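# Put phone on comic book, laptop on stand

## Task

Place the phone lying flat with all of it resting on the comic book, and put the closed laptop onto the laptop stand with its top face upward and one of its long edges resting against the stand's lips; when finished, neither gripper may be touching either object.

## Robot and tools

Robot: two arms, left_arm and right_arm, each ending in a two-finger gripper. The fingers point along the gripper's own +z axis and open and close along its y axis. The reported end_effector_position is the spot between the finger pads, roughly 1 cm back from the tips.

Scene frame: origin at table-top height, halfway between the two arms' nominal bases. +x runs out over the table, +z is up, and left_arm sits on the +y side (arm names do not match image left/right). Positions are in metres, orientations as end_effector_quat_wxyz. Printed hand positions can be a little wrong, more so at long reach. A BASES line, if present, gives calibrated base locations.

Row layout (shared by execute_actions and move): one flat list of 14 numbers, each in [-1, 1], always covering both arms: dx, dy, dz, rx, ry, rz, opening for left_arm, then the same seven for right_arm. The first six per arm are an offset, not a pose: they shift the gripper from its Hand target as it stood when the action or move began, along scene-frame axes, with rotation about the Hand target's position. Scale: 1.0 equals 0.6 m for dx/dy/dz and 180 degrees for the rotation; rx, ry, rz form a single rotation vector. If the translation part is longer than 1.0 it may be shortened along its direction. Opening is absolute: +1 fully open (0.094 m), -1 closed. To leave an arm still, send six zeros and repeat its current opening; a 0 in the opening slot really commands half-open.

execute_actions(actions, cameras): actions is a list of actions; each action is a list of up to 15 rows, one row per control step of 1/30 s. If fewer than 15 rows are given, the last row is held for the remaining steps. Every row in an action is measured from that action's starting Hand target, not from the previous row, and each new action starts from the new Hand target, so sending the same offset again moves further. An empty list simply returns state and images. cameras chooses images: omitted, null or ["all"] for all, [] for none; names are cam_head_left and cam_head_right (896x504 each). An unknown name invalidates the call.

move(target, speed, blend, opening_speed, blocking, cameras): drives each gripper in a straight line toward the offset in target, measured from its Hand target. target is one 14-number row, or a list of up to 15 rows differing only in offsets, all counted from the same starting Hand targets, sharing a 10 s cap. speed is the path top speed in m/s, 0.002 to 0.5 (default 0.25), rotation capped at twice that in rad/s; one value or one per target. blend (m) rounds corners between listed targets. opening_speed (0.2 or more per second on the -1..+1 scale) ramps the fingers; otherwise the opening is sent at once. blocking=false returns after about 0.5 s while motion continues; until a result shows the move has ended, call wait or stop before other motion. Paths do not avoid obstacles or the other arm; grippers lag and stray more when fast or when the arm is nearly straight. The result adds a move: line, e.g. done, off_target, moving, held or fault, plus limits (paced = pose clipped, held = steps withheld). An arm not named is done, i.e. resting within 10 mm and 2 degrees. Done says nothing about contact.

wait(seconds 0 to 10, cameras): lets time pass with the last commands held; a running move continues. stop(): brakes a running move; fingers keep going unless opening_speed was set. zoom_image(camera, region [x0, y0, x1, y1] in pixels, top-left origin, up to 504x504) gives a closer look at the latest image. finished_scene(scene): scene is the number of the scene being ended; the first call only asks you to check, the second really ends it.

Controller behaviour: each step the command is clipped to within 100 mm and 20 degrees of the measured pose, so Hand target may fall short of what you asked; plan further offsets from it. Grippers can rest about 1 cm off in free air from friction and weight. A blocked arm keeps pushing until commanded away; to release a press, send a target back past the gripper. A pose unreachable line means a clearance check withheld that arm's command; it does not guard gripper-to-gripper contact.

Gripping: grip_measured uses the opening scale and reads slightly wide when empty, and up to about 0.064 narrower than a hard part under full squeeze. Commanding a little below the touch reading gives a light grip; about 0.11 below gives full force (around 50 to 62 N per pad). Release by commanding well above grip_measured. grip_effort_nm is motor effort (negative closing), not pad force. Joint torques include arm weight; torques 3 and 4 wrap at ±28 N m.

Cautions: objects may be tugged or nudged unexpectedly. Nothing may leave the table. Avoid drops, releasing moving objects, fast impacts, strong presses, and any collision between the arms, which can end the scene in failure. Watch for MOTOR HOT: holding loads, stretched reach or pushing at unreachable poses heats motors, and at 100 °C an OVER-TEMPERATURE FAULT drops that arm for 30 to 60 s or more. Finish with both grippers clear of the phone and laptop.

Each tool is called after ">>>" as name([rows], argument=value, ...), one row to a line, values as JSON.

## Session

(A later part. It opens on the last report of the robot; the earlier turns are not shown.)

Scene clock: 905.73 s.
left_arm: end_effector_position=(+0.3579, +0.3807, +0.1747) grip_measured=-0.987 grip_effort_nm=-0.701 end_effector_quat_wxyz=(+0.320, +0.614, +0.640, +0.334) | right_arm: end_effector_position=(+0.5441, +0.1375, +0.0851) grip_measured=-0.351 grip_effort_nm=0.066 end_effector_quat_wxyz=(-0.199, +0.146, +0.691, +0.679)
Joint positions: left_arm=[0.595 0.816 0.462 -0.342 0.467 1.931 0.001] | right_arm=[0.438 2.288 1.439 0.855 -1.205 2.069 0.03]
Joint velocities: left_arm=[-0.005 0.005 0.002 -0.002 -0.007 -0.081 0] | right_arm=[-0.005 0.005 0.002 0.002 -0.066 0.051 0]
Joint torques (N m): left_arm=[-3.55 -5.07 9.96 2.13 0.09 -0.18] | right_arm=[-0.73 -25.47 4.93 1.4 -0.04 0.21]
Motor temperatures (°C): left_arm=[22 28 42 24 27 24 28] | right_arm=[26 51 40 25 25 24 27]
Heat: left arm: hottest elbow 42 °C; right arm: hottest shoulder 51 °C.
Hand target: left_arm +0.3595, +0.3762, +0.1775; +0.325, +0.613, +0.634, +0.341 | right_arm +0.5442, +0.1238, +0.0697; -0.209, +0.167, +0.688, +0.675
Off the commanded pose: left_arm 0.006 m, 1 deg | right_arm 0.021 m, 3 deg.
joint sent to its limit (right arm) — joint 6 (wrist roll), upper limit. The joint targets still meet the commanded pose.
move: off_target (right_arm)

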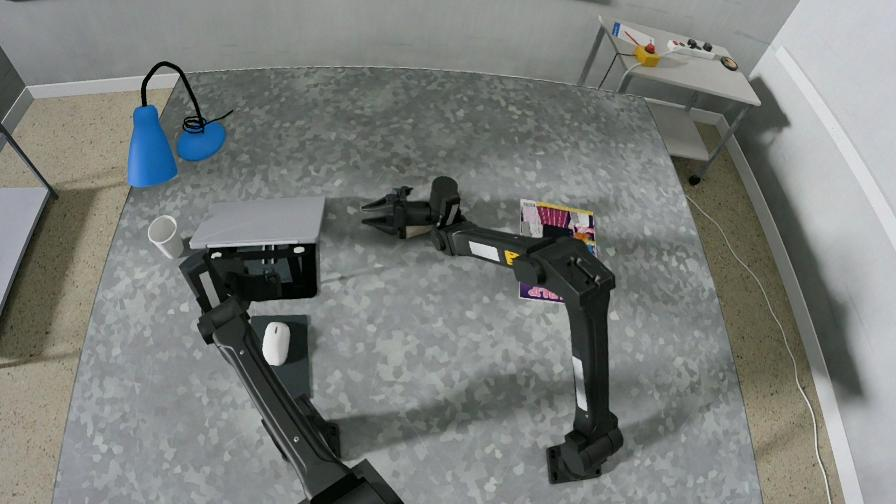

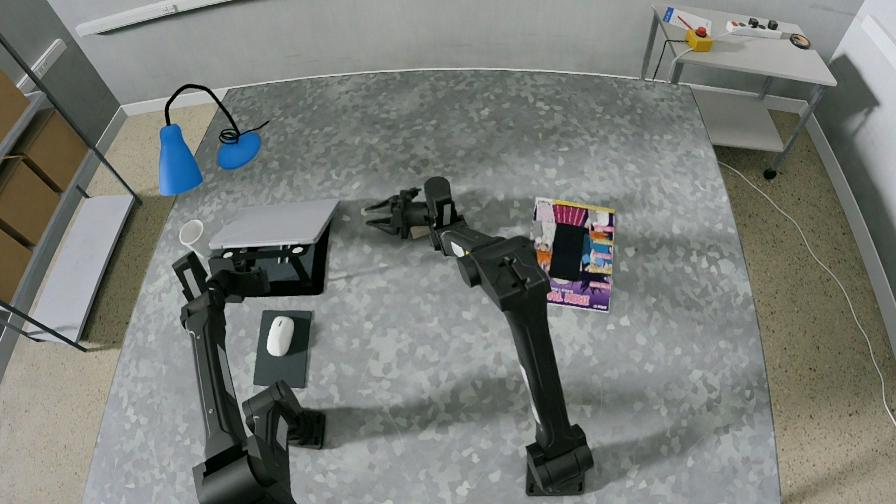

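>>> move(target=[0.04,-0.025,-0.02,0,0,0,-1,0,0,0.0,0,0,0,-0.35], speed=0.06, cameras=["cam_head_left","cam_head_right"])

>>> zoom_image(camera="cam_head_left", region=[180, 220, 290, 300])

>>> zoom_image(camera="cam_head_right", region=[190, 220, 300, 300])

Scene clock: 910.47 s.
left_arm: end_effector_position=(+0.3806, +0.3651, +0.1705) grip_measured=-0.987 grip_effort_nm=-0.696 end_effector_quat_wxyz=(+0.322, +0.612, +0.635, +0.344) | right_arm: end_effector_position=(+0.5441, +0.1375, +0.0851) grip_measured=-0.351 grip_effort_nm=0.066 end_effector_quat_wxyz=(-0.199, +0.146, +0.691, +0.679)
Joint positions: left_arm=[0.484 0.857 0.45 -0.235 0.379 1.856 0.001] | right_arm=[0.438 2.288 1.439 0.855 -1.205 2.069 0.03]
Joint velocities: left_arm=[-0.005 0.005 -0.007 0.002 0.066 0.022 0] | right_arm=[-0.005 -0.005 0.007 0.002 0.007 0.051 0.001]
Joint torques (N m): left_arm=[-2.32 -3.72 9.94 2.39 0.01 -0.16] | right_arm=[-0.67 -25.47 4.9 1.42 -0.03 0.21]
Motor temperatures (°C): left_arm=[22 28 42 24 27 24 28] | right_arm=[26 51 40 25 25 24 27]
Heat: left arm: hottest elbow 42 °C; right arm: hottest shoulder 51 °C.
Hand target: left_arm +0.3831, +0.3609, +0.1657; +0.325, +0.613, +0.634, +0.341 | right_arm +0.5442, +0.1238, +0.0697; -0.209, +0.167, +0.688, +0.675
Off the commanded pose: left_arm 0.007 m, 1 deg | right_arm 0.021 m, 3 deg.
joint sent to its limit (right arm) — joint 6 (wrist roll), upper limit. The joint targets still meet the commanded pose.
move: off_target (right_arm)

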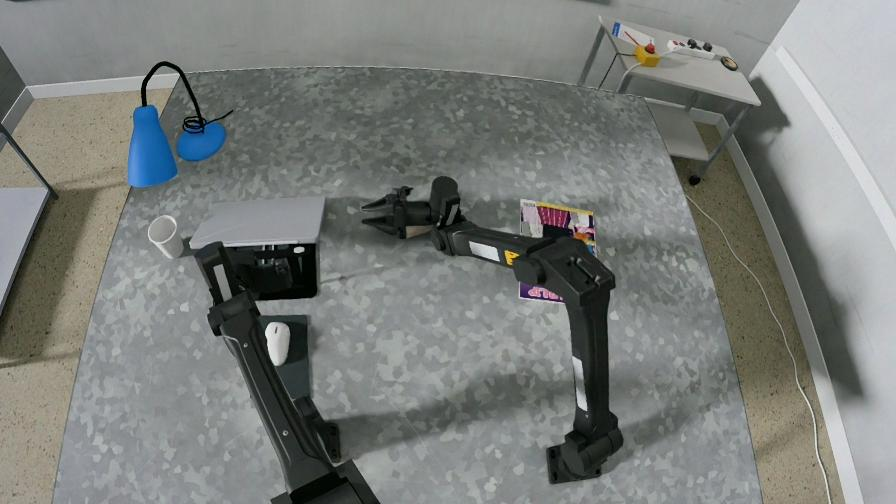

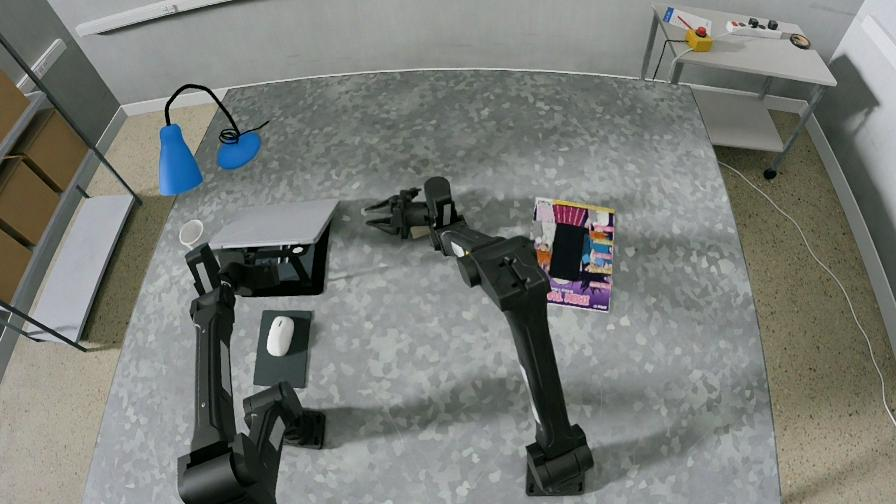

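Scaled by 4.582.

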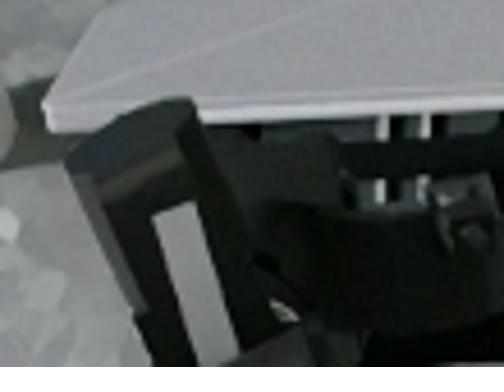

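Scaled by 4.582.

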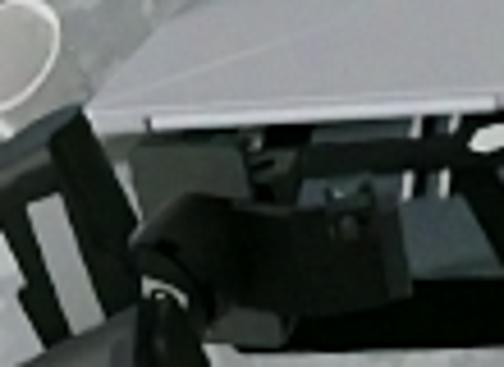

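>>> move(target=[0.012,-0.005,-0.035,0,0,0,-1,0,0,0.0,0,0,0,-0.35], speed=0.06, cameras=["cam_head_left","cam_head_right"])

>>> zoom_image(camera="cam_head_right", region=[190, 220, 300, 300])

Scene clock: 916.70 s.
left_arm: end_effector_position=(+0.3894, +0.3629, +0.1533) grip_measured=-0.987 grip_effort_nm=-0.696 end_effector_quat_wxyz=(+0.324, +0.611, +0.632, +0.349) | right_arm: end_effector_position=(+0.5441, +0.1375, +0.0851) grip_measured=-0.351 grip_effort_nm=0.061 end_effector_quat_wxyz=(-0.199, +0.146, +0.691, +0.679)
Joint positions: left_arm=[0.459 0.915 0.421 -0.13 0.36 1.839 0.001] | right_arm=[0.438 2.288 1.439 0.855 -1.205 2.069 0.03]
Joint velocities: left_arm=[-0.024 -0.005 -0.012 -0.002 -0.037 -0.007 0.001] | right_arm=[0.005 -0.005 -0.007 0.002 0.051 -0.066 0]
Joint torques (N m): left_arm=[-2.84 -3.96 9.06 2.24 0.01 -0.17] | right_arm=[-0.67 -25.47 4.94 1.4 -0.03 0.21]
Motor temperatures (°C): left_arm=[22 28 41 24 27 24 28] | right_arm=[26 51 40 25 25 24 27]
Heat: left arm: hottest elbow 41 °C; right arm: hottest shoulder 51 °C.
Hand target: left_arm +0.3901, +0.3578, +0.1450; +0.325, +0.613, +0.634, +0.342 | right_arm +0.5442, +0.1238, +0.0697; -0.209, +0.167, +0.688, +0.675
Off the commanded pose: left_arm 0.010 m, 1 deg | right_arm 0.021 m, 3 deg.
joint sent to its limit (right arm) — joint 6 (wrist roll), upper limit. The joint targets still meet the commanded pose.
move: off_target (right_arm)

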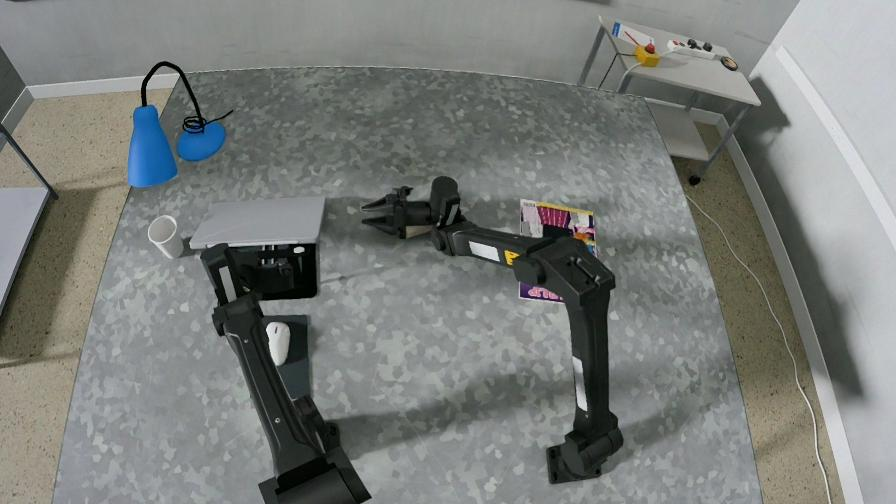

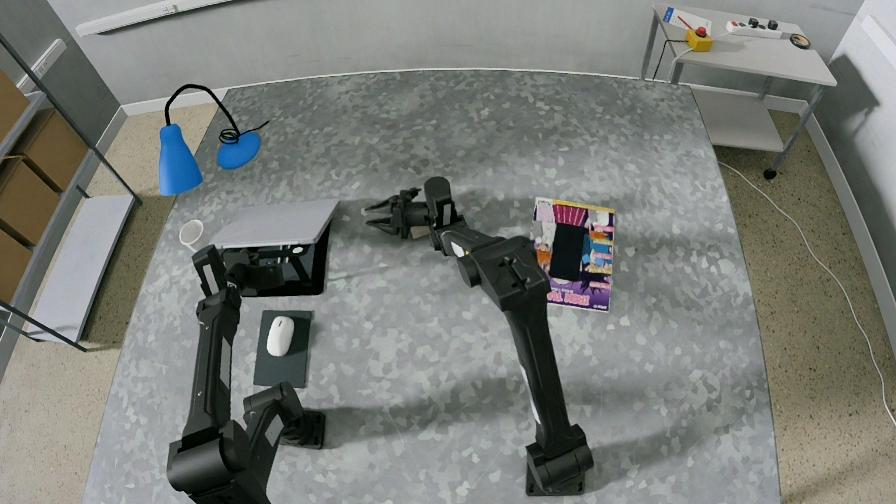

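Scaled by 4.582.

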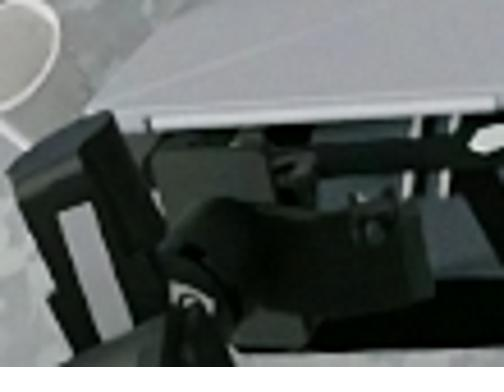

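>>> move(target=[0.045,0.0,-0.01,0,0,0,-1,0,0,0.0,0,0,0,-0.35], speed=0.04, cameras=["cam_head_left","cam_head_right"])

>>> zoom_image(camera="cam_head_right", region=[190, 220, 300, 300])

>>> zoom_image(camera="cam_head_left", region=[180, 160, 360, 300])

Scene clock: 921.13 s.
left_arm: end_effector_position=(+0.4094, +0.3595, +0.1439) grip_measured=-0.987 grip_effort_nm=-0.686 end_effector_quat_wxyz=(+0.329, +0.607, +0.631, +0.353) | right_arm: end_effector_position=(+0.5441, +0.1375, +0.0851) grip_measured=-0.351 grip_effort_nm=0.066 end_effector_quat_wxyz=(-0.199, +0.146, +0.691, +0.679)
Joint positions: left_arm=[0.413 1.001 0.424 -0.021 0.324 1.802 0.001] | right_arm=[0.438 2.288 1.439 0.855 -1.205 2.069 0.03]
Joint velocities: left_arm=[-0.005 0.015 -0.027 -0.007 -0.037 0.007 0] | right_arm=[0.015 -0.015 -0.012 -0.007 0.066 0.007 0]
Joint torques (N m): left_arm=[-1.79 -3.14 11.95 1.24 -0.15 -0.09] | right_arm=[-0.62 -25.47 4.92 1.4 -0.03 0.21]
Motor temperatures (°C): left_arm=[22 28 41 24 27 24 28] | right_arm=[26 50 39 25 24 24 27]
Heat: left arm: hottest elbow 41 °C; right arm: hottest shoulder 50 °C.
Hand target: left_arm +0.4169, +0.3574, +0.1389; +0.325, +0.613, +0.634, +0.342 | right_arm +0.5442, +0.1238, +0.0697; -0.209, +0.167, +0.688, +0.675
Off the commanded pose: left_arm 0.009 m, 2 deg | right_arm 0.021 m, 3 deg.
joint sent to its limit (right arm) — joint 6 (wrist roll), upper limit. The joint targets still meet the commanded pose.
move: off_target (right_arm)

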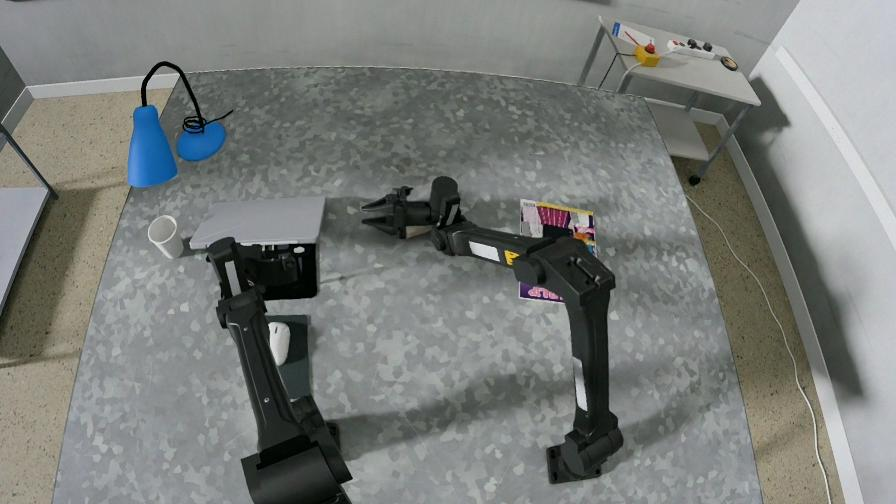

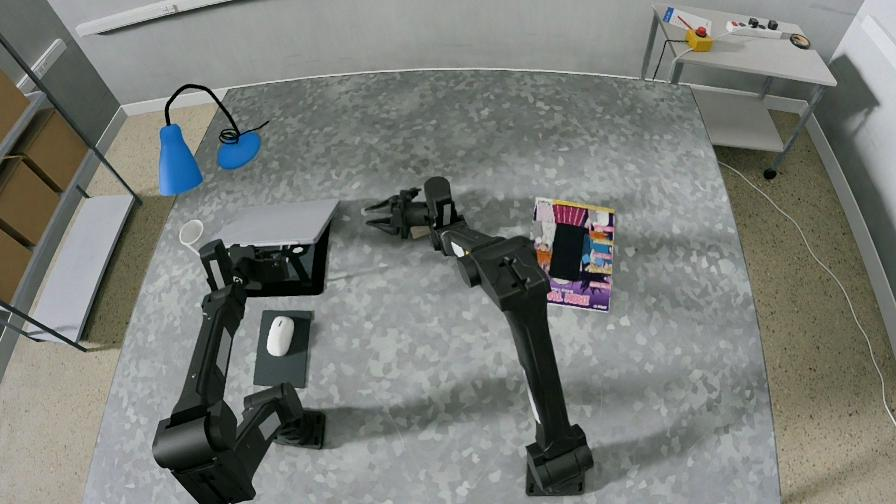

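Scaled by 4.582.

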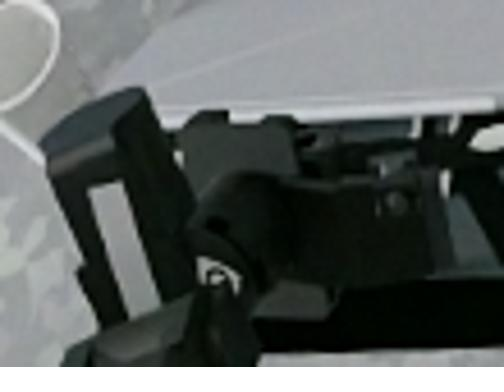

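Scaled by 2.800.

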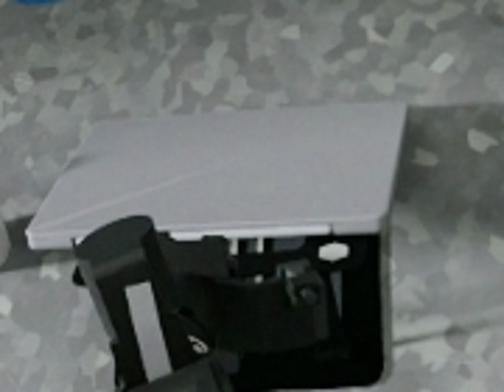

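>>> move(target=[0.025,0.0,0.0,0,0,0,-1,0,0,0.0,0,0,0,-0.35], speed=0.03, cameras=["cam_head_left","cam_head_right"])

>>> zoom_image(camera="cam_head_right", region=[190, 180, 350, 300])

>>> zoom_image(camera="cam_head_left", region=[180, 160, 360, 300])

Scene clock: 926.87 s.
left_arm: end_effector_position=(+0.4215, +0.3584, +0.1401) grip_measured=-0.987 grip_effort_nm=-0.686 end_effector_quat_wxyz=(+0.327, +0.608, +0.634, +0.348) | right_arm: end_effector_position=(+0.5441, +0.1375, +0.0851) grip_measured=-0.351 grip_effort_nm=0.061 end_effector_quat_wxyz=(-0.199, +0.146, +0.691, +0.679)
Joint positions: left_arm=[0.39 1.051 0.446 -0.002 0.306 1.786 0.001] | right_arm=[0.438 2.288 1.439 0.855 -1.205 2.069 0.03]
Joint velocities: left_arm=[-0.015 0.005 0.007 -0.012 -0.022 -0.007 0] | right_arm=[0.005 0.005 0.007 0.007 -0.037 0.066 0.001]
Joint torques (N m): left_arm=[-2.26 -4.37 12.15 1.39 -0.13 -0.05] | right_arm=[-0.73 -25.58 4.92 1.36 -0.03 0.22]
Motor temperatures (°C): left_arm=[22 28 41 24 27 24 28] | right_arm=[26 50 39 25 24 24 27]
Heat: left arm: hottest elbow 41 °C; right arm: hottest shoulder 50 °C.
Hand target: left_arm +0.4319, +0.3572, +0.1390; +0.326, +0.613, +0.634, +0.342 | right_arm +0.5442, +0.1238, +0.0697; -0.209, +0.167, +0.688, +0.675
Off the commanded pose: left_arm 0.010 m, 1 deg | right_arm 0.021 m, 3 deg.
joint sent to its limit (right arm) — joint 6 (wrist roll), upper limit. The joint targets still meet the commanded pose.
move: off_target (right_arm)

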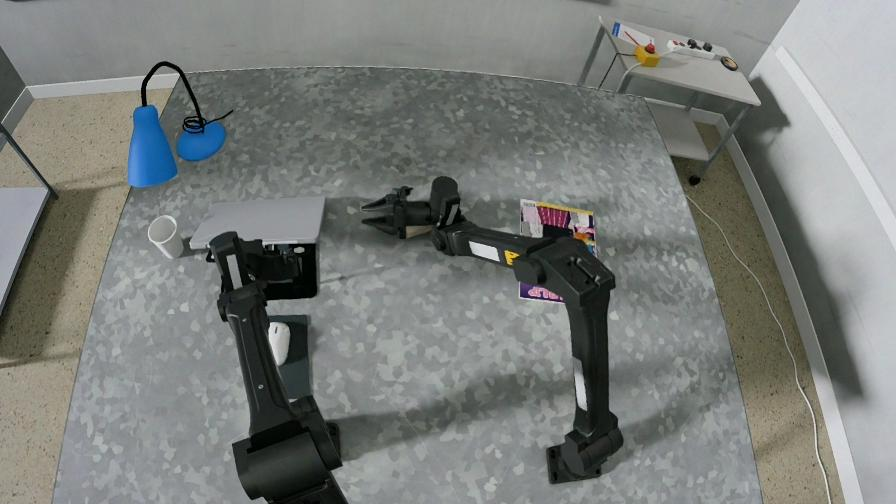

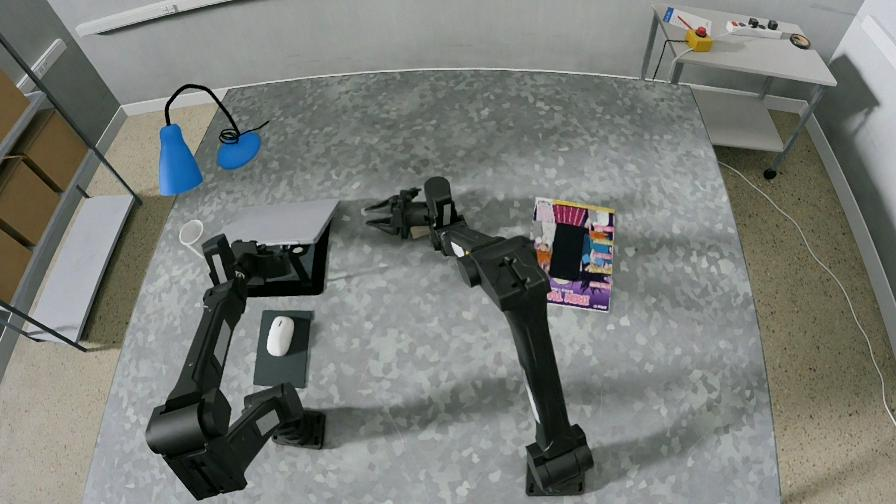

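Scaled by 3.150.

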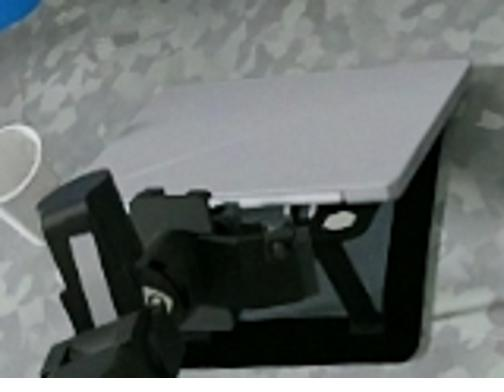

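Scaled by 2.800.

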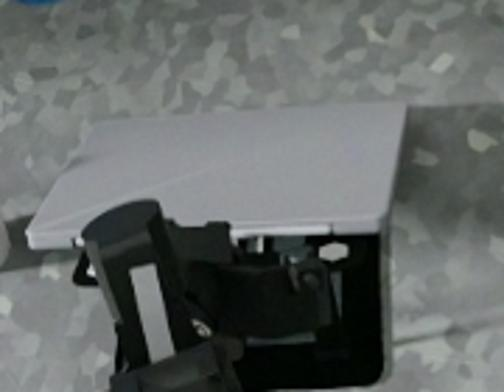

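>>> move(target=[0.025,0.0,-0.006,0,0,0,-1,0,0,0.0,0,0,0,-0.35], speed=0.03, cameras=["cam_head_left","cam_head_right"])

>>> zoom_image(camera="cam_head_right", region=[190, 180, 350, 300])

>>> zoom_image(camera="cam_head_left", region=[180, 160, 360, 300])

Scene clock: 930.63 s.
left_arm: end_effector_position=(+0.4300, +0.3581, +0.1382) grip_measured=-0.987 grip_effort_nm=-0.681 end_effector_quat_wxyz=(+0.328, +0.606, +0.636, +0.347) | right_arm: end_effector_position=(+0.5441, +0.1375, +0.0851) grip_measured=-0.351 grip_effort_nm=0.061 end_effector_quat_wxyz=(-0.199, +0.146, +0.691, +0.679)
Joint positions: left_arm=[0.376 1.083 0.459 0.02 0.293 1.772 0.001] | right_arm=[0.438 2.288 1.439 0.855 -1.205 2.069 0.03]
Joint velocities: left_arm=[0.015 -0.005 -0.012 0.007 0.022 0.022 -0.001] | right_arm=[0.005 -0.005 -0.002 -0.002 -0.066 0.022 0]
Joint torques (N m): left_arm=[-2.73 -2.78 12.85 1.77 -0.32 0.04] | right_arm=[-0.67 -25.47 4.9 1.39 -0.03 0.22]
Motor temperatures (°C): left_arm=[22 28 42 24 27 24 28] | right_arm=[26 50 39 25 24 24 27]
Heat: left arm: hottest elbow 42 °C; right arm: hottest shoulder 50 °C.
Hand target: left_arm +0.4467, +0.3570, +0.1353; +0.325, +0.613, +0.634, +0.342 | right_arm +0.5442, +0.1238, +0.0697; -0.209, +0.167, +0.688, +0.675
Off the commanded pose: left_arm 0.017 m, 1 deg | right_arm 0.021 m, 3 deg.
joint sent to its limit (right arm) — joint 6 (wrist roll), upper limit. The joint targets still meet the commanded pose.
move: off_target (left_arm, right_arm)

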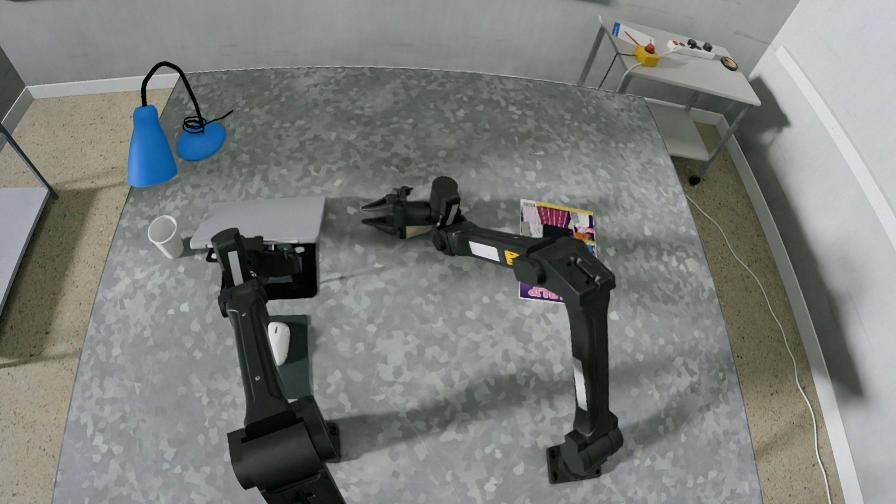

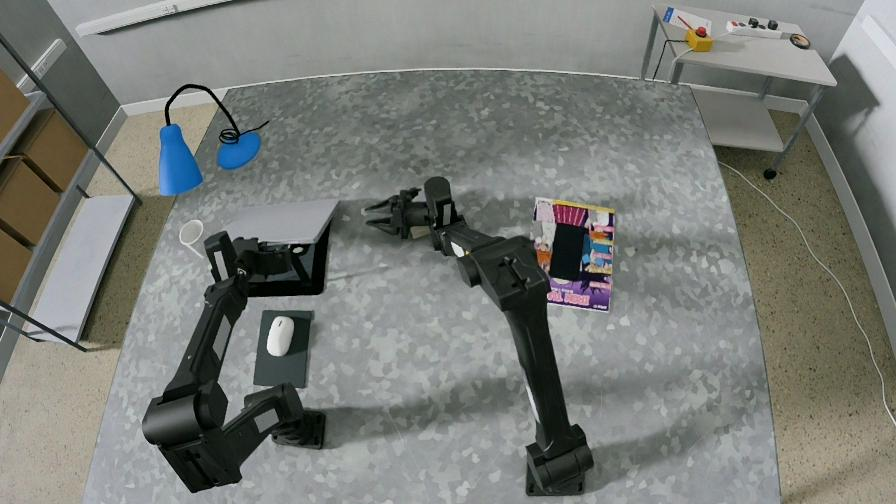

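Scaled by 3.150.

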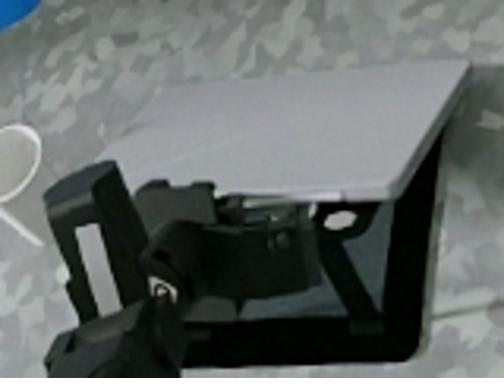

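Scaled by 2.800.

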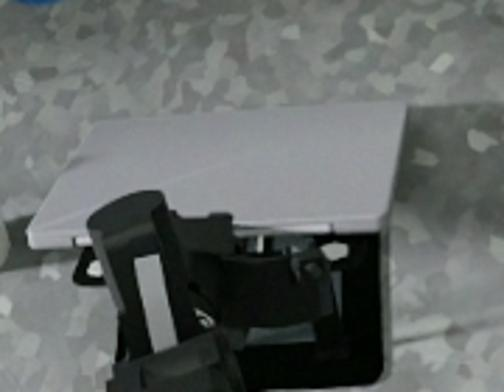

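>>> zoom_image(camera="cam_head_right", region=[230, 225, 300, 265])

>>> zoom_image(camera="cam_head_left", region=[225, 225, 305, 275])

Scaled by 7.200.

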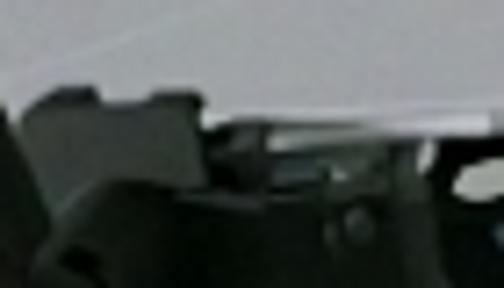

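Scaled by 6.300.

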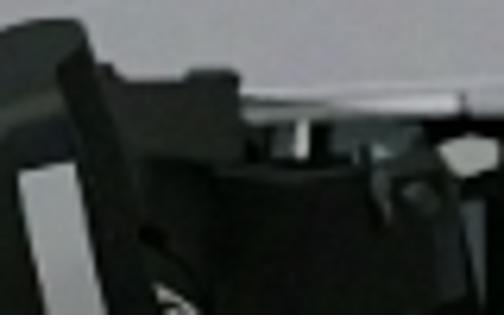

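>>> move(target=[0.03,0.0,-0.01,0,0,0,-1,0,0,0.0,0,0,0,-0.35], speed=0.03, cameras=["cam_head_left","cam_head_right"])

>>> zoom_image(camera="cam_head_right", region=[190, 180, 350, 300])

>>> zoom_image(camera="cam_head_left", region=[180, 160, 360, 300])

Scene clock: 937.13 s.
left_arm: end_effector_position=(+0.4468, +0.3523, +0.1368) grip_measured=-0.987 grip_effort_nm=-0.667 end_effector_quat_wxyz=(+0.336, +0.606, +0.633, +0.345) | right_arm: end_effector_position=(+0.5441, +0.1375, +0.0851) grip_measured=-0.351 grip_effort_nm=0.066 end_effector_quat_wxyz=(-0.199, +0.146, +0.691, +0.679)
Joint positions: left_arm=[0.344 1.137 0.483 0.061 0.284 1.748 0.001] | right_arm=[0.438 2.288 1.439 0.855 -1.205 2.069 0.03]
Joint velocities: left_arm=[-0.015 0.005 -0.002 0.002 -0.037 -0.037 0] | right_arm=[-0.015 0.005 0.002 0.002 -0.037 0.037 0]
Joint torques (N m): left_arm=[-2.61 -1.32 13.48 2.03 -0.68 0.08] | right_arm=[-0.73 -25.47 4.94 1.4 -0.04 0.21]
Motor temperatures (°C): left_arm=[22 28 41 24 27 23 28] | right_arm=[26 50 39 25 24 24 27]
Heat: left arm: hottest elbow 41 °C; right arm: hottest shoulder 50 °C.
Hand target: left_arm +0.4647, +0.3568, +0.1294; +0.326, +0.613, +0.634, +0.342 | right_arm +0.5442, +0.1238, +0.0697; -0.209, +0.167, +0.688, +0.675
Off the commanded pose: left_arm 0.020 m, 1 deg | right_arm 0.021 m, 3 deg.
joint sent to its limit (right arm) — joint 6 (wrist roll), upper limit. The joint targets still meet the commanded pose.
move: off_target (left_arm, right_arm)

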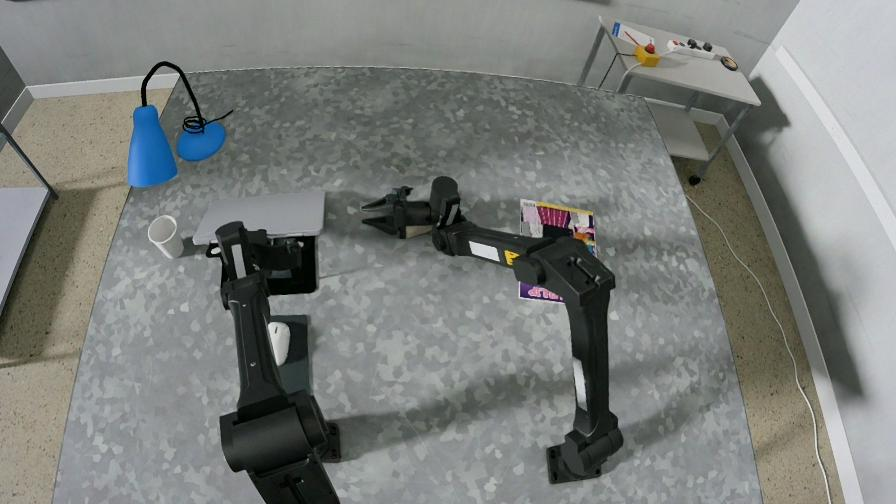

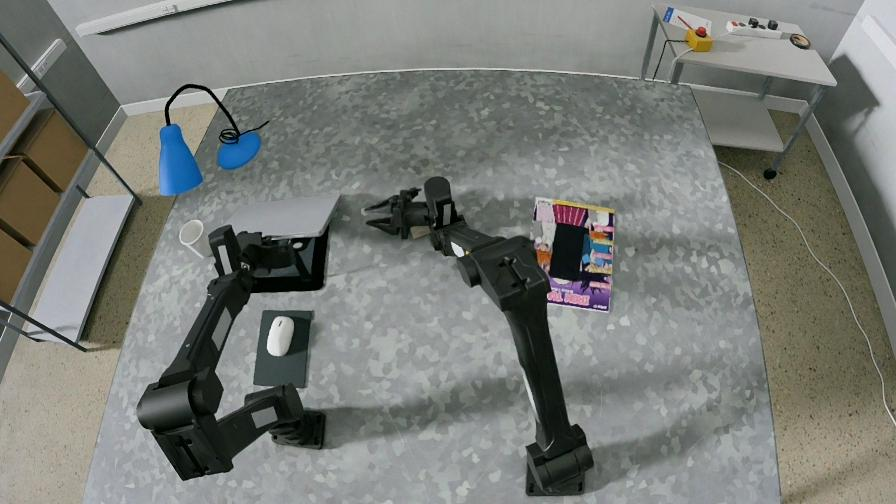

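Scaled by 3.150.

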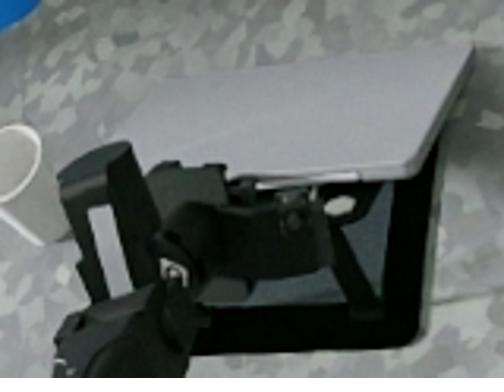

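Scaled by 2.800.

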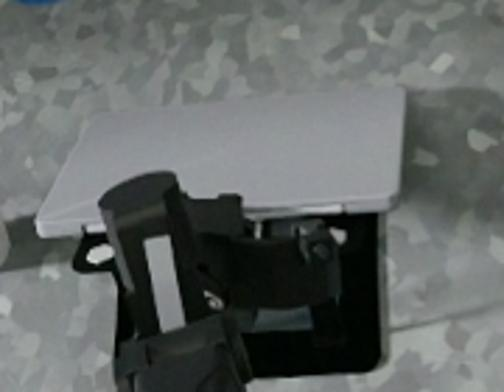

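>>> zoom_image(camera="cam_head_right", region=[240, 220, 330, 270])

>>> zoom_image(camera="cam_head_left", region=[230, 215, 330, 265])

>>> zoom_image(camera="cam_head_left", region=[200, 175, 335, 225])

Scaled by 5.600.

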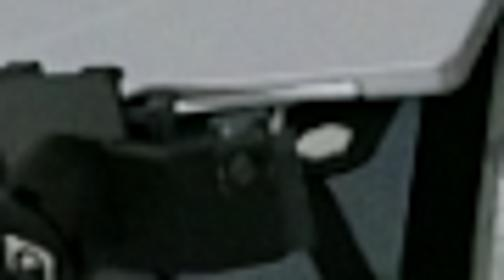

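Scaled by 5.040.

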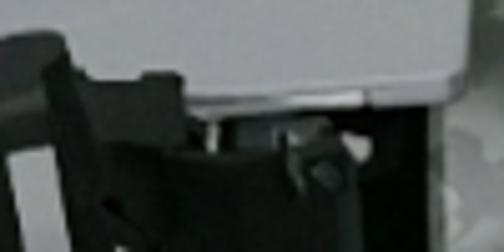

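Scaled by 3.733.

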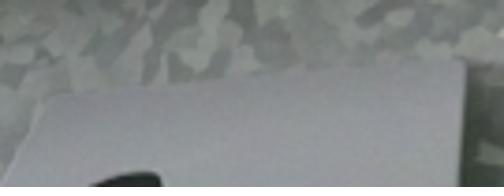

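>>> move(target=[-0.12,0.0,-0.02,0,0,0,-1,0,0,0.0,0,0,0,-0.35], speed=0.06, cameras=["cam_head_left","cam_head_right"])

>>> zoom_image(camera="cam_head_right", region=[190, 180, 350, 300])

>>> zoom_image(camera="cam_head_left", region=[180, 160, 360, 300])

Scene clock: 954.00 s.
left_arm: end_effector_position=(+0.4118, +0.3579, +0.1476) grip_measured=-0.987 grip_effort_nm=-0.672 end_effector_quat_wxyz=(+0.345, +0.606, +0.615, +0.368) | right_arm: end_effector_position=(+0.5441, +0.1375, +0.0851) grip_measured=-0.351 grip_effort_nm=0.066 end_effector_quat_wxyz=(-0.199, +0.146, +0.691, +0.679)
Joint positions: left_arm=[0.418 1.005 0.404 0.05 0.351 1.805 0.001] | right_arm=[0.438 2.288 1.439 0.855 -1.205 2.069 0.03]
Joint velocities: left_arm=[-0.015 -0.005 0.007 -0.012 -0.037 -0.007 0] | right_arm=[-0.005 -0.005 -0.007 -0.007 0.022 -0.037 0]
Joint torques (N m): left_arm=[0.15 -5.3 6.12 0.28 0.11 0.11] | right_arm=[-0.73 -25.41 4.92 1.37 -0.03 0.21]
Motor temperatures (°C): left_arm=[22 27 41 24 27 23 28] | right_arm=[26 50 39 25 24 24 26]
Heat: left arm: hottest elbow 41 °C; right arm: hottest shoulder 50 °C.
Hand target: left_arm +0.3928, +0.3578, +0.1175; +0.325, +0.613, +0.634, +0.342 | right_arm +0.5442, +0.1238, +0.0697; -0.209, +0.167, +0.688, +0.675
Off the commanded pose: left_arm 0.036 m, 4 deg | right_arm 0.021 m, 3 deg.
joint sent to its limit (right arm) — joint 6 (wrist roll), upper limit. The joint targets still meet the commanded pose.
move: off_target (left_arm, right_arm)

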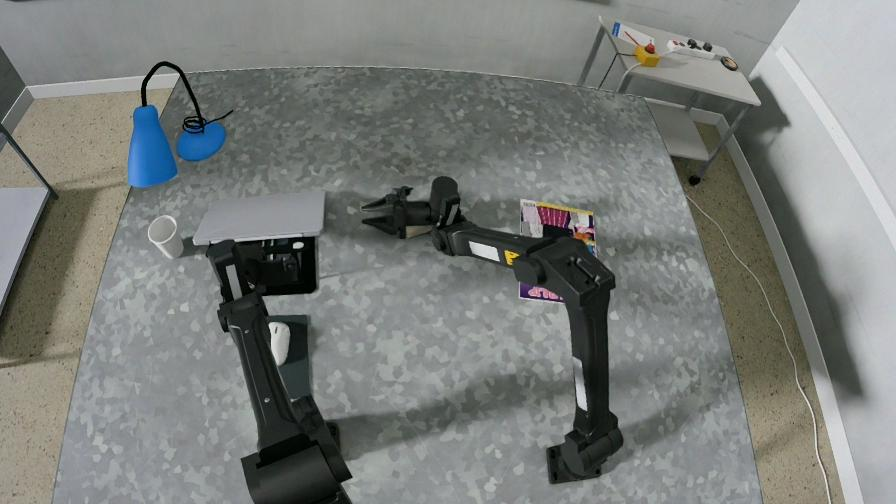

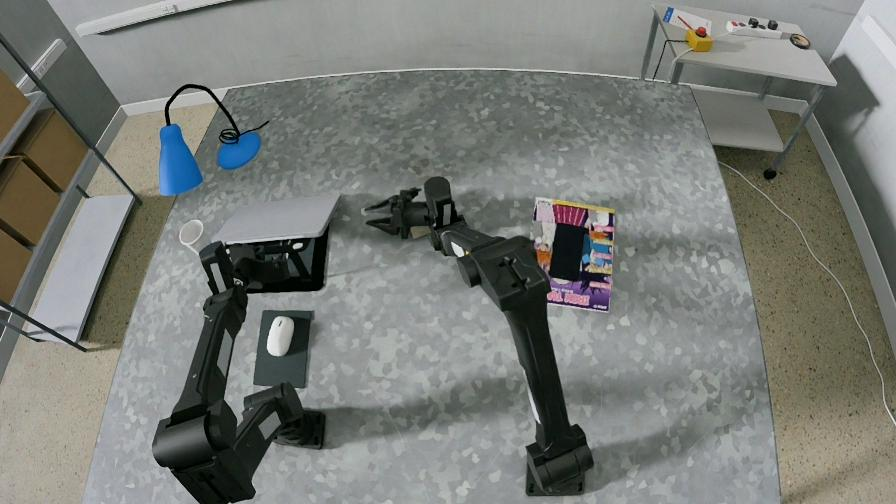

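Scaled by 3.150.

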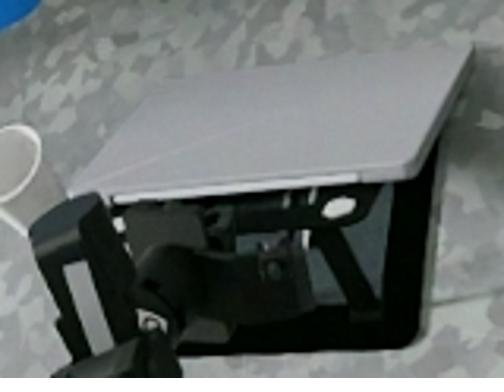

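Scaled by 2.800.

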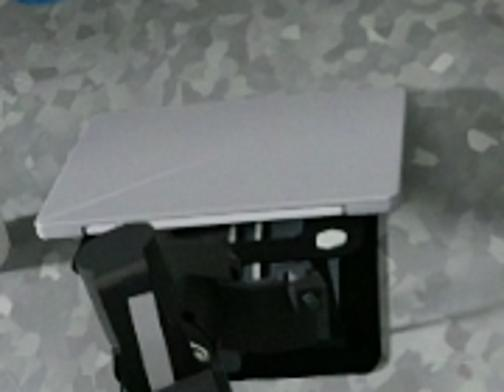

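>>> move(target=[-0.02,0.1,0.12,0,0,0,-1,0,0,0.0,0,0,0,-0.35], speed=0.1, cameras=["cam_head_left","cam_head_right"])

>>> zoom_image(camera="cam_head_left", region=[185, 180, 255, 250])

>>> zoom_image(camera="cam_head_left", region=[260, 180, 330, 250])

>>> zoom_image(camera="cam_head_right", region=[210, 180, 280, 250])

>>> zoom_image(camera="cam_head_right", region=[280, 180, 350, 250])

Scene clock: 963.40 s.
left_arm: end_effector_position=(+0.3675, +0.3998, +0.1536) grip_measured=-0.987 grip_effort_nm=-0.672 end_effector_quat_wxyz=(+0.323, +0.616, +0.649, +0.309) | right_arm: end_effector_position=(+0.5441, +0.1375, +0.0851) grip_measured=-0.351 grip_effort_nm=0.061 end_effector_quat_wxyz=(-0.199, +0.146, +0.691, +0.679)
Joint positions: left_arm=[0.644 0.949 0.489 -0.303 0.519 1.967 0.001] | right_arm=[0.438 2.288 1.439 0.855 -1.205 2.069 0.03]
Joint velocities: left_arm=[-0.005 -0.005 -0.002 -0.002 -0.022 -0.125 0] | right_arm=[-0.015 0.005 -0.012 0.002 -0.007 -0.051 0]
Joint torques (N m): left_arm=[0.15 -6.18 16.54 1.14 0.35 0.03] | right_arm=[-0.67 -25.52 4.96 1.39 -0.03 0.21]
Motor temperatures (°C): left_arm=[22 27 41 24 27 23 28] | right_arm=[26 50 39 25 24 24 26]
Heat: left arm: hottest elbow 41 °C; right arm: hottest shoulder 50 °C.
Hand target: left_arm +0.3822, +0.4178, +0.1890; +0.325, +0.614, +0.634, +0.341 | right_arm +0.5442, +0.1238, +0.0697; -0.209, +0.167, +0.688, +0.675
Off the commanded pose: left_arm 0.042 m, 4 deg | right_arm 0.021 m, 3 deg.
joint sent to its limit (right arm) — joint 6 (wrist roll), upper limit. The joint targets still meet the commanded pose.
move: off_target (left_arm, right_arm)

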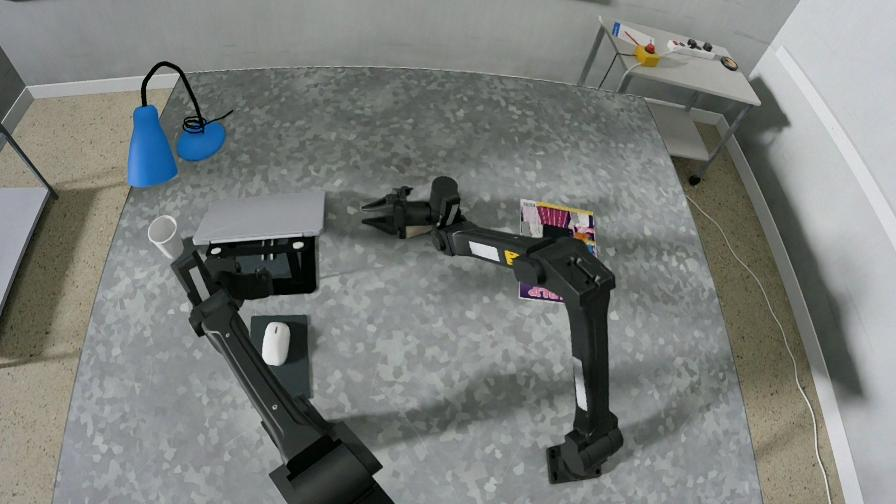

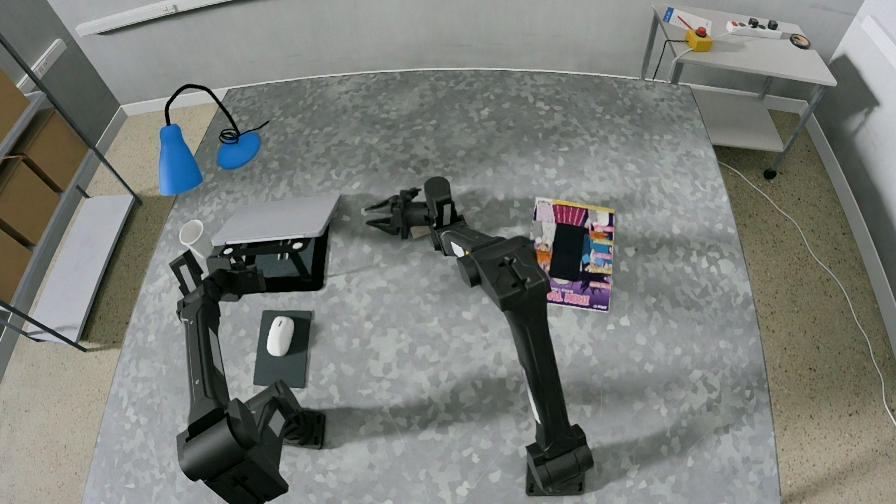

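Scaled by 7.200.

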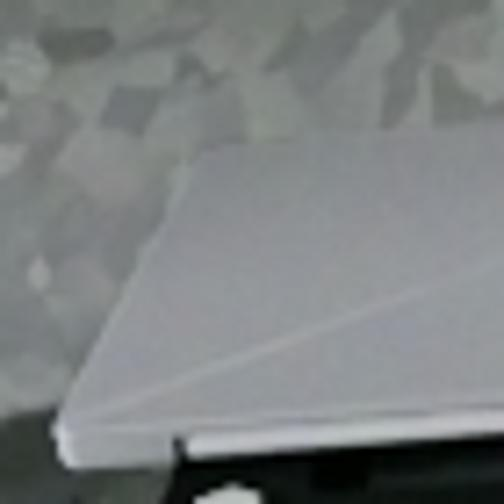

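Scaled by 7.200.

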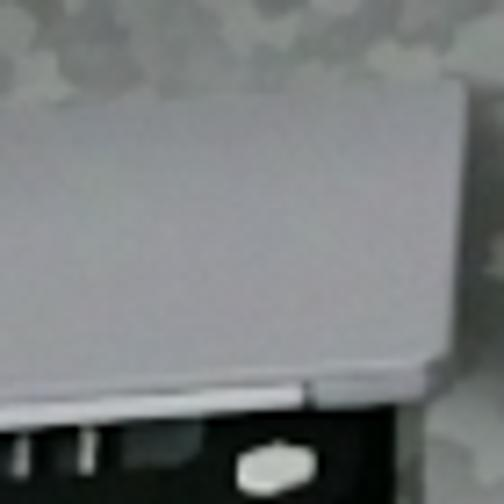

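Scaled by 7.200.

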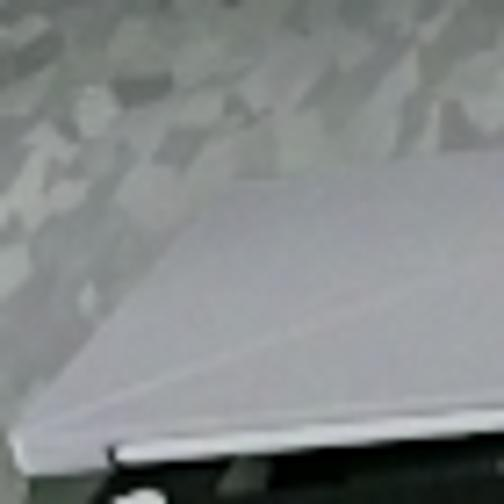

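Scaled by 7.200.

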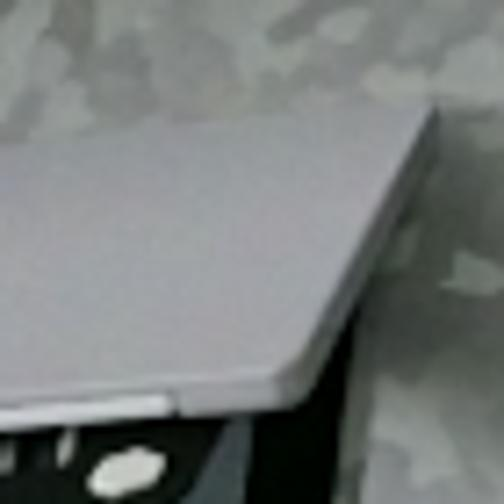

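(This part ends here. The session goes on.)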